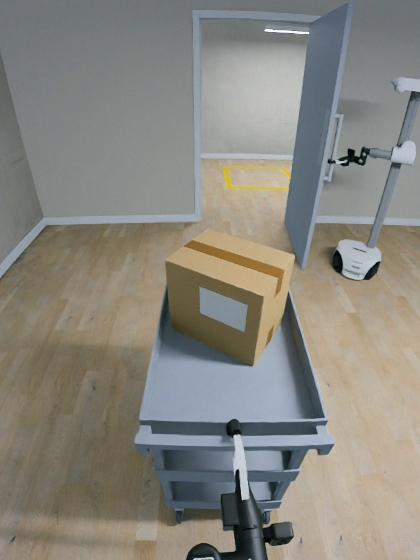

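move(
  r2={"base":{"translate_m":-0.6,"strafe_m":-0.38},"contact_limits":{"translate_m":0.8}},
  blocking=false,
  cameras=[],
)

wait(
  seconds=8,
  cameras=[],
)

move(
  r2={"base":{"translate_m":-1.0,"strafe_m":0.1},"contact_limits":{"translate_m":0.8}},
  blocking=false,
  cameras=[],
)

wait(
  seconds=8,
  cameras=["r2_head_camera"],
)

Scene clock: 891.87 s.
move: r2 moving
r1: as last shown
r1.lidar_m: 0.46 0.38 1.76 1.70 4.78 1.99 1.48 1.42 1.35 0.98 0.97 0.56
r1.motor_effort: lift_m=+24(24) arm_m=-5(5) wheel_0=+9(9) wheel_1=-1(1) wheel_2=+12(12)
r1.servo_current: wrist_yaw_rad=91(117) wrist_pitch_rad=39(52) wrist_roll_rad=46(52) gripper_m=59(72)
r1.contact_limits: translate_m 1
r1.wrist_depth_mm: - - - 167 217 200 183 / - - - 229 217 198 185 / - - - 175 220 199 186 / 1576 - - 165 220 200 187 / 1537 - - 170 221 201 188 / - - 181 169 216 201 189 / 1397 151 270 164 160 196 189
r2.base_odometry: x=+0.021 y=-1.184 heading=-2.085
r2.turned_by_wheels: +0.001
r2.turned_by_imu: +0.001
r2.base_tilt: forward=-0.7 right=+0.0
r2.lidar_m: 0.39 0.42 1.95 1.86 1.98 2.51 2.41 2.55 2.96 2.81 2.99 0.43
r2.base_status: translate_m moving; strafe_m moving
r2.joint_positions: lift_m=+0.684 arm_m=+0.000 wrist_yaw_rad=+0.004 wrist_pitch_rad=+0.001 wrist_roll_rad=+1.569 gripper_m=-0.019
r2.joint_status: not commanded
r2.measured_speeds: translate_m=-0.117 strafe_m=-0.074 rotate_rad=-0.006 lift_m=+0.000 arm_m=+0.000 wrist_yaw_rad=+0.000 wrist_pitch_rad=+0.000 wrist_roll_rad=+0.000
r2.motor_effort: lift_m=+20(20) arm_m=+4(4) wheel_0=+6(12) wheel_1=-11(11) wheel_2=+17(18)
r2.servo_current: wrist_yaw_rad=59(59) wrist_pitch_rad=39(46) wrist_roll_rad=33(52) gripper_m=85(91)
r2.contact_limits: translate_m 0.8
r2.hand_pose: x=+0.4597 y=-0.0862 z=+0.8616 quat_wxyz=(+0.708, +0.706, +0.002, +0.001) (m; r2's base frame)
r2.wrist_depth_mm: - - - 161 218 1576 1205 / - - - 163 220 1537 - / - - 504 165 224 809 - / - - 473 167 226 820 - / - - 530 169 229 831 - / - - 187 172 180 - - / - - - - 235 - 521
pictures: none
No camera images: "cameras" was empty.

Scene clock: 895.10 s.
earlier move: r2 done
r1.base_odometry: x=-2.836 y=+1.863 heading=-0.522
r1.turned_by_wheels: +0.000
r1.turned_by_imu: +0.000
r1.base_tilt: forward=-1.6 right=+1.2
r1.lidar_m: 0.46 0.37 3.45 2.13 4.78 1.99 1.50 1.43 1.37 1.00 0.98 0.59
r1.base_status: not commanded
r1.joint_positions: lift_m=+0.800 arm_m=+0.000 wrist_yaw_rad=+0.837 wrist_pitch_rad=+0.002 wrist_roll_rad=+0.000 gripper_m=-0.034
r1.joint_status: not commanded
r1.measured_speeds: all 0
r1.motor_effort: lift_m=+24(24) arm_m=-5(5) wheel_0=+9(9) wheel_1=-1(1) wheel_2=+12(12)
r1.servo_current: wrist_yaw_rad=98(124) wrist_pitch_rad=39(52) wrist_roll_rad=52(65) gripper_m=65(72)
r1.contact_limits: translate_m 1
r1.hand_pose: x=+0.4291 y=+0.1556 z=+0.9771 quat_wxyz=(+0.914, +0.000, +0.001, +0.406) (m; r1's base frame)
r1.wrist_depth_mm: - - - 167 218 200 184 / - - - 230 217 198 186 / - - - 175 219 199 186 / - - - 165 220 200 187 / - - - 170 222 200 188 / - - 181 170 216 201 188 / - 151 268 164 160 196 189
r2.base_odometry: x=-0.012 y=-0.509 heading=-2.086
r2.turned_by_wheels: -0.001
r2.turned_by_imu: -0.001
r2.base_tilt: forward=-0.7 right=+0.0
r2.lidar_m: 0.33 0.33 2.35 2.25 2.39 1.94 1.85 1.96 2.56 2.47 2.58 0.47
r2.base_status: done
r2.joint_positions: lift_m=+0.684 arm_m=+0.000 wrist_yaw_rad=+0.003 wrist_pitch_rad=+0.001 wrist_roll_rad=+1.569 gripper_m=-0.019
r2.joint_status: not commanded
r2.measured_speeds: all 0
r2.motor_effort: lift_m=+20(21) arm_m=-3(4) wheel_0=+4(12) wheel_1=-2(13) wheel_2=+3(20)
r2.servo_current: wrist_yaw_rad=52(59) wrist_pitch_rad=39(46) wrist_roll_rad=46(59) gripper_m=85(91)
r2.contact_limits: translate_m 0.8
r2.hand_pose: x=+0.4595 y=-0.0866 z=+0.8616 quat_wxyz=(+0.708, +0.706, +0.002, +0.001) (m; r2's base frame)
r2.wrist_depth_mm: - - - 273 329 1618 1118 / - - - 294 309 338 336 / - - - 216 279 1756 1229 / - - - 199 259 1808 - / - - 569 185 242 809 - / - - 188 171 180 - - / - - 466 - 214 - -
wait: 3.23 of 8 s (r2 has come to rest)
pictures: none
No camera images: "cameras" was empty.

Scene clock: 895.60 s.
move: r2 moving
r1: as last shown
r1.base_tilt: forward=-1.6 right=+1.3
r1.lidar_m: 0.45 0.36 3.45 2.10 4.78 2.02 1.49 1.45 1.35 0.99 0.98 0.59
r1.motor_effort: lift_m=+24(24) arm_m=-5(5) wheel_0=+9(10) wheel_1=-1(1) wheel_2=+12(12)
r1.servo_current: wrist_yaw_rad=117(117) wrist_pitch_rad=39(46) wrist_roll_rad=52(65) gripper_m=59(65)
r1.contact_limits: translate_m 1
r1.wrist_depth_mm: - - - 166 216 200 185 / - - - 231 217 198 185 / - - - 176 220 199 186 / - - - 165 221 199 186 / - - - 170 220 201 187 / - - 181 169 215 201 188 / - 151 270 164 160 196 189
r2.base_odometry: x=+0.006 y=-0.484 heading=-2.086
r2.turned_by_wheels: +0.000
r2.turned_by_imu: +0.000
r2.base_tilt: forward=-0.6 right=+0.1
r2.lidar_m: 0.33 0.34 2.36 2.24 2.41 1.89 1.82 1.92 2.56 2.47 2.61 0.46
r2.base_status: translate_m moving; strafe_m moving
r2.joint_positions: lift_m=+0.684 arm_m=+0.000 wrist_yaw_rad=+0.003 wrist_pitch_rad=+0.001 wrist_roll_rad=+1.569 gripper_m=-0.019
r2.joint_status: not commanded
r2.measured_speeds: translate_m=-0.123 strafe_m=+0.011 rotate_rad=-0.003 lift_m=+0.000 arm_m=+0.000 wrist_yaw_rad=+0.000 wrist_pitch_rad=+0.000 wrist_roll_rad=+0.000
r2.motor_effort: lift_m=+20(20) arm_m=-3(4) wheel_0=-11(14) wheel_1=-7(9) wheel_2=+13(16)
r2.servo_current: wrist_yaw_rad=39(59) wrist_pitch_rad=46(46) wrist_roll_rad=59(59) gripper_m=85(91)
r2.contact_limits: translate_m 0.8
r2.hand_pose: x=+0.4595 y=-0.0866 z=+0.8616 quat_wxyz=(+0.708, +0.706, +0.002, +0.001) (m; r2's base frame)
r2.wrist_depth_mm: - - - 282 - 1618 1138 / - - - 294 306 1537 1160 / - - - 214 278 1756 517 / - - - 199 257 1756 - / - - 539 185 242 798 - / - - 188 171 180 - - / - - 469 - 215 - -
pictures: none
No camera images: "cameras" was empty.

Scene clock: 899.93 s.
earlier move: r2 done
r1.base_odometry: x=-2.836 y=+1.863 heading=-0.522
r1.turned_by_wheels: +0.000
r1.turned_by_imu: +0.000
r1.base_tilt: forward=-1.6 right=+1.2
r1.lidar_m: 0.46 0.39 3.46 2.96 4.77 2.01 1.50 1.44 1.36 1.02 0.97 0.58
r1.base_status: not commanded
r1.joint_positions: lift_m=+0.800 arm_m=+0.000 wrist_yaw_rad=+0.837 wrist_pitch_rad=+0.002 wrist_roll_rad=+0.000 gripper_m=-0.034
r1.joint_status: not commanded
r1.measured_speeds: all 0
r1.motor_effort: lift_m=+24(24) arm_m=-5(5) wheel_0=+9(10) wheel_1=-1(1) wheel_2=+12(12)
r1.servo_current: wrist_yaw_rad=104(124) wrist_pitch_rad=39(52) wrist_roll_rad=52(72) gripper_m=59(72)
r1.contact_limits: translate_m 1
r1.hand_pose: x=+0.4291 y=+0.1556 z=+0.9771 quat_wxyz=(+0.914, +0.000, +0.001, +0.406) (m; r1's base frame)
r1.wrist_depth_mm: - - - 166 217 200 185 / - - - 231 218 198 186 / - - - 175 219 199 186 / - - - 165 220 200 188 / - - - 170 221 200 187 / - - 181 169 216 200 188 / - 151 270 165 160 196 189
r2.base_odometry: x=+0.568 y=+0.311 heading=-2.086
r2.turned_by_wheels: +0.000
r2.turned_by_imu: -0.003
r2.base_tilt: forward=-0.7 right=+0.1
r2.lidar_m: 0.37 0.40 2.26 2.20 1.21 0.87 0.84 0.89 1.25 2.53 2.66 0.42
r2.base_status: done
r2.joint_positions: lift_m=+0.684 arm_m=+0.000 wrist_yaw_rad=-0.001 wrist_pitch_rad=+0.001 wrist_roll_rad=+1.569 gripper_m=-0.019
r2.joint_status: not commanded
r2.measured_speeds: all 0
r2.motor_effort: lift_m=+20(21) arm_m=-3(4) wheel_0=-5(14) wheel_1=-3(9) wheel_2=+0(16)
r2.servo_current: wrist_yaw_rad=52(65) wrist_pitch_rad=39(46) wrist_roll_rad=46(59) gripper_m=85(91)
r2.contact_limits: translate_m 0.8
r2.hand_pose: x=+0.4592 y=-0.0878 z=+0.8616 quat_wxyz=(+0.708, +0.706, +0.000, -0.001) (m; r2's base frame)
r2.wrist_depth_mm: - - - 177 236 1756 1205 / - - - - 235 1661 530 / - - 609 174 234 798 - / - - 466 173 232 831 - / - - 500 172 231 820 - / - - 189 171 181 - - / - - 597 - 229 - -
wait: 4.33 of 8 s (r2 has come to rest)
pictures: r2_head_camera
Images, in order (width x height): r2_head_camera 420x560.

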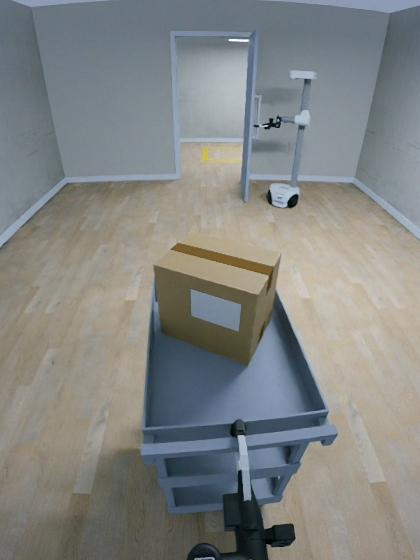

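move(
  r2={"base":{"translate_m":0.35,"strafe_m":0.12},"contact_limits":{"translate_m":0.8}},
  blocking=false,
  cameras=[],
)

wait(
  seconds=8,
  cameras=["r2_head_camera"],
)

Scene clock: 905.47 s.
move: r2 moving
r1: as last shown
r1.lidar_m: 0.44 0.37 3.42 2.97 4.79 2.01 1.50 1.45 1.33 1.02 0.98 0.61
r1.motor_effort: lift_m=+24(24) arm_m=-5(5) wheel_0=+9(9) wheel_1=+0(1) wheel_2=+12(12)
r1.servo_current: wrist_yaw_rad=98(117) wrist_pitch_rad=39(52) wrist_roll_rad=46(59) gripper_m=65(72)
r1.contact_limits: translate_m 1
r1.wrist_depth_mm: - - - 167 217 200 185 / - - - 230 218 198 185 / - - - 175 220 199 186 / - - - 165 220 200 187 / - - - 170 222 200 188 / - - 181 169 216 202 188 / - 151 270 164 160 197 189
r2.base_odometry: x=+0.562 y=+0.279 heading=-2.087
r2.turned_by_wheels: +0.000
r2.turned_by_imu: +0.000
r2.base_tilt: forward=-0.7 right=+0.1
r2.lidar_m: 0.38 0.40 2.25 2.18 1.24 0.93 0.87 0.94 1.30 2.55 2.70 0.41
r2.base_status: translate_m moving; strafe_m moving
r2.joint_positions: lift_m=+0.684 arm_m=+0.000 wrist_yaw_rad=-0.005 wrist_pitch_rad=+0.001 wrist_roll_rad=+1.569 gripper_m=-0.019
r2.joint_status: not commanded
r2.measured_speeds: translate_m=+0.122 strafe_m=+0.042 rotate_rad=+0.002 lift_m=+0.000 arm_m=+0.000 wrist_yaw_rad=-0.003 wrist_pitch_rad=+0.000 wrist_roll_rad=+0.000
r2.motor_effort: lift_m=+20(20) arm_m=-3(4) wheel_0=+1(6) wheel_1=+9(10) wheel_2=-18(18)
r2.servo_current: wrist_yaw_rad=52(52) wrist_pitch_rad=39(46) wrist_roll_rad=46(65) gripper_m=85(85)
r2.contact_limits: translate_m 0.8
r2.hand_pose: x=+0.4589 y=-0.0887 z=+0.8616 quat_wxyz=(+0.708, +0.706, -0.001, -0.002) (m; r2's base frame)
r2.wrist_depth_mm: - - - 176 236 1756 1229 / - - - - 234 1661 574 / - - 609 174 233 798 - / - - 466 173 230 820 - / - - 504 171 230 809 - / - - 189 170 181 - - / - - 597 - 227 - -
pictures: none
No camera images: "cameras" was empty.

Scene clock: 907.63 s.
earlier move: r2 done
r1.base_odometry: x=-2.836 y=+1.863 heading=-0.522
r1.turned_by_wheels: +0.000
r1.turned_by_imu: +0.000
r1.base_tilt: forward=-1.6 right=+1.3
r1.lidar_m: 0.45 0.37 3.44 2.69 4.79 1.99 1.48 1.44 1.36 1.03 0.98 0.60
r1.base_status: not commanded
r1.joint_positions: lift_m=+0.800 arm_m=+0.000 wrist_yaw_rad=+0.837 wrist_pitch_rad=+0.002 wrist_roll_rad=+0.000 gripper_m=-0.034
r1.joint_status: not commanded
r1.measured_speeds: all 0
r1.motor_effort: lift_m=+24(24) arm_m=-5(5) wheel_0=+9(10) wheel_1=-1(1) wheel_2=+12(12)
r1.servo_current: wrist_yaw_rad=104(117) wrist_pitch_rad=39(52) wrist_roll_rad=52(72) gripper_m=59(72)
r1.contact_limits: translate_m 1
r1.hand_pose: x=+0.4291 y=+0.1556 z=+0.9771 quat_wxyz=(+0.914, +0.000, +0.001, +0.406) (m; r1's base frame)
r1.wrist_depth_mm: - - - 167 217 200 185 / - - - 230 218 199 186 / - - - 175 220 199 186 / - - - 165 220 200 187 / - - - 169 222 201 188 / - - 181 169 216 201 189 / - 151 270 164 160 196 190
r2.base_odometry: x=+0.500 y=-0.052 heading=-2.086
r2.turned_by_wheels: +0.001
r2.turned_by_imu: +0.001
r2.base_tilt: forward=-0.7 right=+0.1
r2.lidar_m: 0.35 0.40 2.12 2.04 1.71 1.24 1.19 1.27 1.79 2.68 2.79 0.43
r2.base_status: done
r2.joint_positions: lift_m=+0.684 arm_m=+0.000 wrist_yaw_rad=+0.000 wrist_pitch_rad=+0.001 wrist_roll_rad=+1.569 gripper_m=-0.019
r2.joint_status: not commanded
r2.measured_speeds: all 0
r2.motor_effort: lift_m=+20(20) arm_m=+4(4) wheel_0=+6(10) wheel_1=+2(11) wheel_2=-2(19)
r2.servo_current: wrist_yaw_rad=46(59) wrist_pitch_rad=39(46) wrist_roll_rad=59(65) gripper_m=85(91)
r2.contact_limits: translate_m 0.8
r2.hand_pose: x=+0.4592 y=-0.0876 z=+0.8616 quat_wxyz=(+0.708, +0.706, +0.000, -0.001) (m; r2's base frame)
r2.wrist_depth_mm: - - - 172 231 1618 1205 / - - - - 230 1661 - / - - 580 172 230 809 - / - - 466 171 230 831 - / - - 504 171 229 820 - / - - 187 170 181 - - / - - - - 229 - -
wait: 2.17 of 8 s (r2 has come to rest)
pictures: r2_head_camera
Images, in order (width x height): r2_head_camera 420x560.

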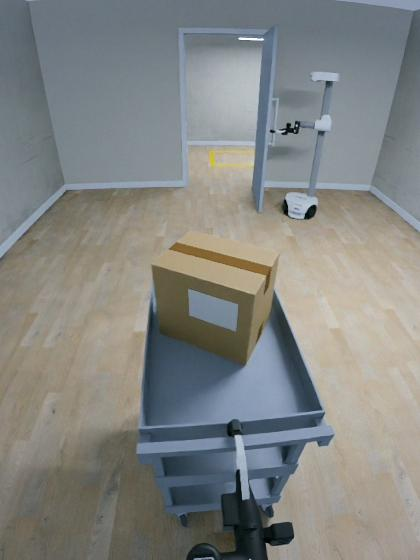

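move(
  r2={"joints":{"gripper_m":0.08}},
  blocking=false,
  cameras=[],
)

wait(
  seconds=3,
  cameras=[],
)

move(
  r2={"base":{"strafe_m":0.07}},
  blocking=false,
  cameras=[],
)

wait(
  seconds=3,
  cameras=["r2_head_camera","r2_wrist_camera"],
)

move(
  r2={"joints":{"gripper_m":-0.03}},
  blocking=false,
  cameras=[],
)

wait(
  seconds=3,
  cameras=["r2_head_camera"],
)

Scene clock: 945.77 s.
move: r2 moving
r1: as last shown
r1.base_tilt: forward=-1.6 right=+1.2
r1.lidar_m: 0.45 0.36 3.43 2.66 4.78 2.01 1.50 1.43 1.36 1.02 0.96 0.58
r1.motor_effort: lift_m=+24(24) arm_m=-5(5) wheel_0=+9(9) wheel_1=+0(1) wheel_2=+12(12)
r1.servo_current: wrist_yaw_rad=85(117) wrist_pitch_rad=39(52) wrist_roll_rad=33(59) gripper_m=59(72)
r1.contact_limits: translate_m 1
r1.wrist_depth_mm: - - - 167 217 200 184 / - - - 230 219 198 186 / - - - 175 219 199 185 / - - - 165 221 200 187 / - - - 170 221 201 189 / - - 181 169 216 202 188 / - 151 270 164 160 196 189
r2.base_odometry: x=+0.500 y=-0.052 heading=-2.086
r2.turned_by_wheels: +0.000
r2.turned_by_imu: +0.000
r2.base_tilt: forward=-0.7 right=+0.1
r2.lidar_m: 0.39 0.42 2.13 2.07 1.69 1.25 1.20 1.25 1.77 2.67 2.77 0.45
r2.base_status: not commanded
r2.joint_positions: lift_m=+0.684 arm_m=+0.000 wrist_yaw_rad=+0.000 wrist_pitch_rad=+0.001 wrist_roll_rad=+1.569 gripper_m=+0.005
r2.joint_status: gripper_m moving
r2.measured_speeds: all 0
r2.motor_effort: lift_m=+20(20) arm_m=+3(4) wheel_0=+6(6) wheel_1=+2(2) wheel_2=-2(2)
r2.servo_current: wrist_yaw_rad=52(59) wrist_pitch_rad=39(46) wrist_roll_rad=26(52) gripper_m=98(98)
r2.contact_limits: translate_m 0.8
r2.hand_pose: x=+0.4592 y=-0.0876 z=+0.8616 quat_wxyz=(+0.708, +0.706, +0.000, -0.001) (m; r2's base frame)
r2.wrist_depth_mm: - - - 177 236 1708 1205 / - - - 176 235 1756 517 / - - 591 175 235 820 - / - - 469 175 235 831 - / - - 504 174 233 820 - / - - 191 174 185 820 - / - - - - 232 1756 -
pictures: none
No camera images: "cameras" was empty.

Scene clock: 947.00 s.
earlier move: r2 done
r1.base_odometry: x=-2.836 y=+1.863 heading=-0.522
r1.turned_by_wheels: +0.000
r1.turned_by_imu: +0.000
r1.base_tilt: forward=-1.6 right=+1.2
r1.lidar_m: 0.46 0.36 3.45 2.69 4.77 2.00 1.47 1.43 1.37 1.03 0.97 0.58
r1.base_status: not commanded
r1.joint_positions: lift_m=+0.800 arm_m=+0.000 wrist_yaw_rad=+0.837 wrist_pitch_rad=+0.002 wrist_roll_rad=+0.000 gripper_m=-0.034
r1.joint_status: not commanded
r1.measured_speeds: all 0
r1.motor_effort: lift_m=+24(24) arm_m=-5(5) wheel_0=+9(10) wheel_1=-1(1) wheel_2=+12(12)
r1.servo_current: wrist_yaw_rad=98(117) wrist_pitch_rad=46(52) wrist_roll_rad=33(59) gripper_m=59(72)
r1.contact_limits: translate_m 1
r1.hand_pose: x=+0.4291 y=+0.1556 z=+0.9771 quat_wxyz=(+0.914, +0.000, +0.001, +0.406) (m; r1's base frame)
r1.wrist_depth_mm: - - - 166 217 200 184 / - - - 230 218 198 186 / - - - 176 219 200 187 / - - - 165 220 200 187 / - - - 170 221 201 187 / - - 180 169 216 200 189 / - 151 270 164 160 196 189
r2.base_odometry: x=+0.500 y=-0.052 heading=-2.086
r2.turned_by_wheels: +0.000
r2.turned_by_imu: +0.000
r2.base_tilt: forward=-0.6 right=+0.0
r2.lidar_m: 0.40 0.40 2.14 2.06 1.68 1.25 1.19 1.28 1.77 2.69 2.80 0.45
r2.base_status: not commanded
r2.joint_positions: lift_m=+0.684 arm_m=+0.000 wrist_yaw_rad=+0.000 wrist_pitch_rad=+0.001 wrist_roll_rad=+1.569 gripper_m=+0.080
r2.joint_status: all done
r2.measured_speeds: all 0
r2.motor_effort: lift_m=+20(20) arm_m=+4(4) wheel_0=+5(6) wheel_1=+2(2) wheel_2=-2(2)
r2.servo_current: wrist_yaw_rad=39(59) wrist_pitch_rad=46(52) wrist_roll_rad=46(52) gripper_m=52(117)
r2.contact_limits: translate_m 0.8
r2.hand_pose: x=+0.4592 y=-0.0876 z=+0.8616 quat_wxyz=(+0.708, +0.706, +0.000, -0.001) (m; r2's base frame)
r2.wrist_depth_mm: - - - 193 253 1576 1160 / - - - 191 252 1708 504 / - - 640 190 250 842 - / - - 484 189 248 854 - / - - 504 188 248 842 - / - - 194 186 190 - - / - - 609 - 245 - -
wait: 1.23 of 3 s (r2 has come to rest)
pictures: none
No camera images: "cameras" was empty.

Scene clock: 947.50 s.
move: r2 moving
r1: as last shown
r1.lidar_m: 0.47 0.38 3.44 2.66 4.79 2.02 1.48 1.44 1.35 1.00 0.98 0.61
r1.motor_effort: lift_m=+24(24) arm_m=-5(5) wheel_0=+9(9) wheel_1=-1(1) wheel_2=+12(12)
r1.servo_current: wrist_yaw_rad=104(111) wrist_pitch_rad=46(52) wrist_roll_rad=52(59) gripper_m=65(65)
r1.contact_limits: translate_m 1
r1.wrist_depth_mm: - - - 166 218 200 185 / - - - 231 218 198 185 / - - - 176 220 200 186 / - - - 165 221 200 187 / - - - 170 222 200 187 / - - 181 169 216 202 188 / - 151 270 164 160 196 189
r2.base_odometry: x=+0.531 y=-0.070 heading=-2.086
r2.turned_by_wheels: +0.000
r2.turned_by_imu: +0.000
r2.base_tilt: forward=-0.7 right=+0.1
r2.lidar_m: 0.39 2.85 2.08 2.03 1.67 1.25 1.20 1.25 1.78 2.71 2.85 0.42
r2.base_status: strafe_m moving
r2.joint_positions: lift_m=+0.684 arm_m=+0.000 wrist_yaw_rad=-0.001 wrist_pitch_rad=+0.001 wrist_roll_rad=+1.569 gripper_m=+0.080
r2.joint_status: not commanded
r2.measured_speeds: translate_m=+0.000 strafe_m=+0.140 rotate_rad=-0.002 lift_m=+0.000 arm_m=+0.000 wrist_yaw_rad=-0.004 wrist_pitch_rad=+0.000 wrist_roll_rad=+0.000
r2.motor_effort: lift_m=+20(20) arm_m=+4(4) wheel_0=-10(13) wheel_1=+11(11) wheel_2=-1(2)
r2.servo_current: wrist_yaw_rad=33(59) wrist_pitch_rad=39(46) wrist_roll_rad=39(59) gripper_m=46(59)
r2.hand_pose: x=+0.4592 y=-0.0876 z=+0.8616 quat_wxyz=(+0.708, +0.706, +0.000, -0.001) (m; r2's base frame)
r2.wrist_depth_mm: - - - 192 253 1661 1255 / - - - 190 251 1708 - / - - 569 190 250 842 - / - - 484 189 248 854 - / - - 517 187 246 842 - / - - 194 186 187 - - / - - - - 244 1708 -
pictures: none
No camera images: "cameras" was empty.

Scene clock: 948.27 s.
earlier move: r2 done
r1.base_odometry: x=-2.836 y=+1.863 heading=-0.522
r1.turned_by_wheels: +0.000
r1.turned_by_imu: +0.000
r1.base_tilt: forward=-1.6 right=+1.2
r1.lidar_m: 0.45 0.39 3.44 2.68 4.78 2.01 1.49 1.42 1.36 1.00 0.97 0.60
r1.base_status: not commanded
r1.joint_positions: lift_m=+0.800 arm_m=+0.000 wrist_yaw_rad=+0.837 wrist_pitch_rad=+0.002 wrist_roll_rad=+0.000 gripper_m=-0.034
r1.joint_status: not commanded
r1.measured_speeds: all 0
r1.on_its_own: wrist_yaw_rad is at rest, and its servo_current (111 mA) is outside its rest range (0 to 104 mA)
r1.motor_effort: lift_m=+24(24) arm_m=-5(5) wheel_0=+9(9) wheel_1=-1(1) wheel_2=+12(12)
r1.servo_current: wrist_yaw_rad=111(124) wrist_pitch_rad=46(52) wrist_roll_rad=59(65) gripper_m=65(72)
r1.contact_limits: translate_m 1
r1.hand_pose: x=+0.4291 y=+0.1556 z=+0.9771 quat_wxyz=(+0.914, +0.000, +0.001, +0.406) (m; r1's base frame)
r1.wrist_depth_mm: - - - 166 217 200 184 / - - - 230 219 198 186 / - - - 175 219 199 187 / - - - 165 220 200 187 / - - - 170 221 200 187 / - - 181 169 216 201 188 / - 151 270 164 160 197 188
r2.base_odometry: x=+0.560 y=-0.087 heading=-2.086
r2.turned_by_wheels: +0.000
r2.turned_by_imu: +0.000
r2.base_tilt: forward=-0.7 right=+0.1
r2.lidar_m: 0.39 2.77 2.05 1.99 1.68 1.27 1.19 1.26 1.77 2.76 2.90 0.44
r2.base_status: done
r2.joint_positions: lift_m=+0.684 arm_m=+0.000 wrist_yaw_rad=-0.001 wrist_pitch_rad=+0.001 wrist_roll_rad=+1.569 gripper_m=+0.080
r2.joint_status: not commanded
r2.measured_speeds: all 0
r2.motor_effort: lift_m=+20(20) arm_m=+4(4) wheel_0=-2(13) wheel_1=+2(11) wheel_2=+0(2)
r2.servo_current: wrist_yaw_rad=65(65) wrist_pitch_rad=39(46) wrist_roll_rad=46(59) gripper_m=52(59)
r2.hand_pose: x=+0.4592 y=-0.0878 z=+0.8616 quat_wxyz=(+0.708, +0.706, +0.000, -0.001) (m; r2's base frame)
r2.wrist_depth_mm: - - - 191 253 1618 - / - - - 190 252 831 - / - - 488 189 250 842 - / - - 504 189 246 842 - / - - 535 187 246 842 - / - - 194 185 189 - - / - - - - 244 1708 504
wait: 0.77 of 3 s (r2 has come to rest)
pictures: r2_head_camera, r2_wrist_camera
Images, in order (width x height): r2_head_camera 420x560, r2_wrist_camera 616x392.

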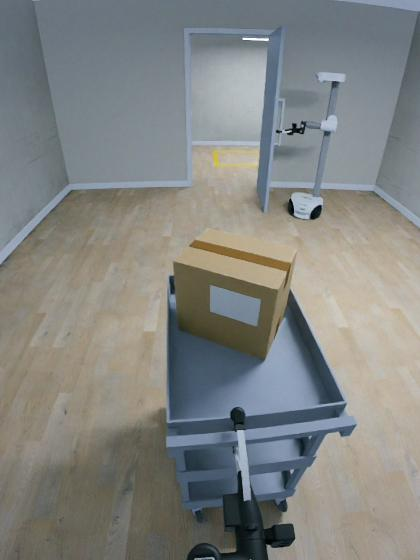

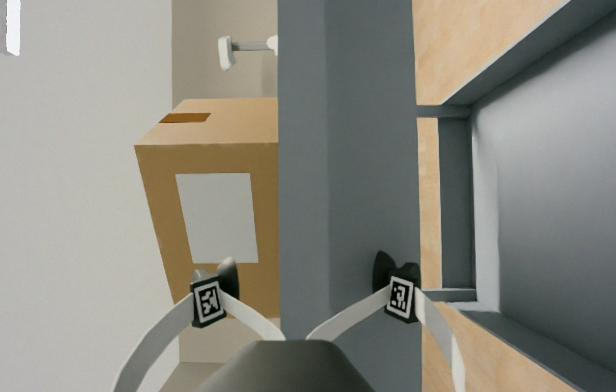

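Scene clock: 948.77 s.
move: r2 moving
r1.base_odometry: x=-2.836 y=+1.863 heading=-0.522
r1.turned_by_wheels: +0.000
r1.turned_by_imu: +0.000
r1.base_tilt: forward=-1.6 right=+1.3
r1.lidar_m: 0.46 0.36 3.43 2.67 4.78 2.01 1.51 1.42 1.37 1.03 0.96 0.59
r1.base_status: not commanded
r1.joint_positions: lift_m=+0.800 arm_m=+0.000 wrist_yaw_rad=+0.837 wrist_pitch_rad=+0.002 wrist_roll_rad=+0.000 gripper_m=-0.034
r1.joint_status: not commanded
r1.measured_speeds: all 0
r1.motor_effort: lift_m=+24(24) arm_m=-5(5) wheel_0=+9(10) wheel_1=-1(1) wheel_2=+12(12)
r1.servo_current: wrist_yaw_rad=91(117) wrist_pitch_rad=39(46) wrist_roll_rad=26(59) gripper_m=65(65)
r1.contact_limits: translate_m 1
r1.hand_pose: x=+0.4291 y=+0.1556 z=+0.9771 quat_wxyz=(+0.914, +0.000, +0.001, +0.406) (m; r1's base frame)
r1.wrist_depth_mm: - - - 166 217 200 185 / - - - 229 218 198 185 / - - - 175 219 199 186 / - - - 165 221 200 187 / - - - 170 220 200 188 / - - 180 169 215 202 188 / - 151 268 164 160 197 189
r2.base_odometry: x=+0.560 y=-0.087 heading=-2.086
r2.turned_by_wheels: +0.000
r2.turned_by_imu: +0.000
r2.base_tilt: forward=-0.7 right=+0.1
r2.lidar_m: 0.38 2.79 2.03 1.98 1.66 1.26 1.20 1.26 1.77 2.73 2.85 0.45
r2.base_status: not commanded
r2.joint_positions: lift_m=+0.684 arm_m=+0.000 wrist_yaw_rad=-0.001 wrist_pitch_rad=+0.001 wrist_roll_rad=+1.569 gripper_m=+0.061
r2.joint_status: gripper_m moving
r2.measured_speeds: all 0
r2.motor_effort: lift_m=+20(20) arm_m=+4(4) wheel_0=-2(2) wheel_1=+2(3) wheel_2=+0(0)
r2.servo_current: wrist_yaw_rad=52(52) wrist_pitch_rad=46(46) wrist_roll_rad=46(52) gripper_m=111(137)
r2.hand_pose: x=+0.4592 y=-0.0878 z=+0.8616 quat_wxyz=(+0.708, +0.706, +0.000, -0.001) (m; r2's base frame)
r2.wrist_depth_mm: - - - 191 251 1661 - / - - - 190 251 809 - / - - 480 189 249 854 - / - - 512 188 248 842 - / - - 549 186 246 842 - / - - 200 185 189 - - / - - - - 244 1708 496
pictures: none
No camera images: "cameras" was empty.

Scene clock: 950.07 s.
earlier move: r2 done
r1.base_odometry: x=-2.836 y=+1.863 heading=-0.522
r1.turned_by_wheels: +0.000
r1.turned_by_imu: +0.000
r1.base_tilt: forward=-1.5 right=+1.2
r1.lidar_m: 0.45 0.38 3.44 2.67 4.79 1.98 1.47 1.43 1.36 1.00 0.97 0.61
r1.base_status: not commanded
r1.joint_positions: lift_m=+0.800 arm_m=+0.000 wrist_yaw_rad=+0.837 wrist_pitch_rad=+0.002 wrist_roll_rad=+0.000 gripper_m=-0.034
r1.joint_status: not commanded
r1.measured_speeds: all 0
r1.motor_effort: lift_m=+24(24) arm_m=-5(5) wheel_0=+9(10) wheel_1=-1(1) wheel_2=+12(12)
r1.servo_current: wrist_yaw_rad=85(117) wrist_pitch_rad=33(52) wrist_roll_rad=59(72) gripper_m=65(65)
r1.contact_limits: translate_m 1
r1.hand_pose: x=+0.4291 y=+0.1556 z=+0.9771 quat_wxyz=(+0.914, +0.000, +0.001, +0.406) (m; r1's base frame)
r1.wrist_depth_mm: - - - 167 217 200 185 / - - - 230 218 198 186 / - - - 176 219 200 186 / - - - 165 220 200 187 / - - - 170 222 200 188 / - - 181 169 216 202 188 / - 151 268 164 160 196 189
r2.base_odometry: x=+0.560 y=-0.087 heading=-2.086
r2.turned_by_wheels: +0.000
r2.turned_by_imu: +0.000
r2.base_tilt: forward=-0.7 right=+0.1
r2.lidar_m: 0.39 2.79 2.06 1.97 1.68 1.26 1.20 1.25 1.76 2.75 2.89 0.44
r2.base_status: not commanded
r2.joint_positions: lift_m=+0.684 arm_m=+0.000 wrist_yaw_rad=-0.001 wrist_pitch_rad=+0.001 wrist_roll_rad=+1.569 gripper_m=-0.029
r2.joint_status: all done
r2.measured_speeds: all 0
r2.motor_effort: lift_m=+20(20) arm_m=+4(4) wheel_0=-2(3) wheel_1=+3(3) wheel_2=+0(1)
r2.servo_current: wrist_yaw_rad=46(59) wrist_pitch_rad=39(52) wrist_roll_rad=46(59) gripper_m=111(280)
r2.hand_pose: x=+0.4592 y=-0.0878 z=+0.8616 quat_wxyz=(+0.708, +0.706, +0.000, -0.001) (m; r2's base frame)
r2.wrist_depth_mm: - - - 176 237 1708 - / - - - 175 236 778 - / - - 469 174 235 842 - / - - 492 232 233 - - / - - 539 172 231 - - / - - 185 171 180 - - / - - - - 229 1464 488
wait: 1.30 of 3 s (r2 has come to rest)
pictures: r2_head_camera
Images, in order (width x height): r2_head_camera 420x560.

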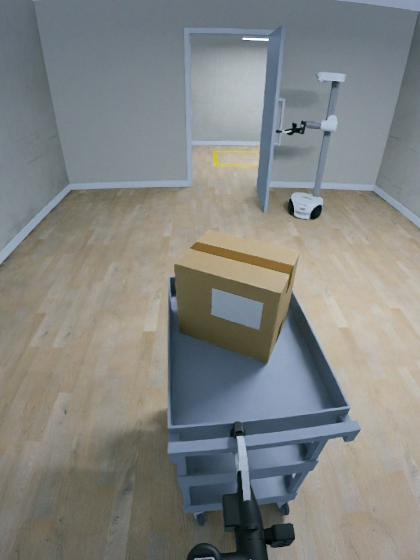

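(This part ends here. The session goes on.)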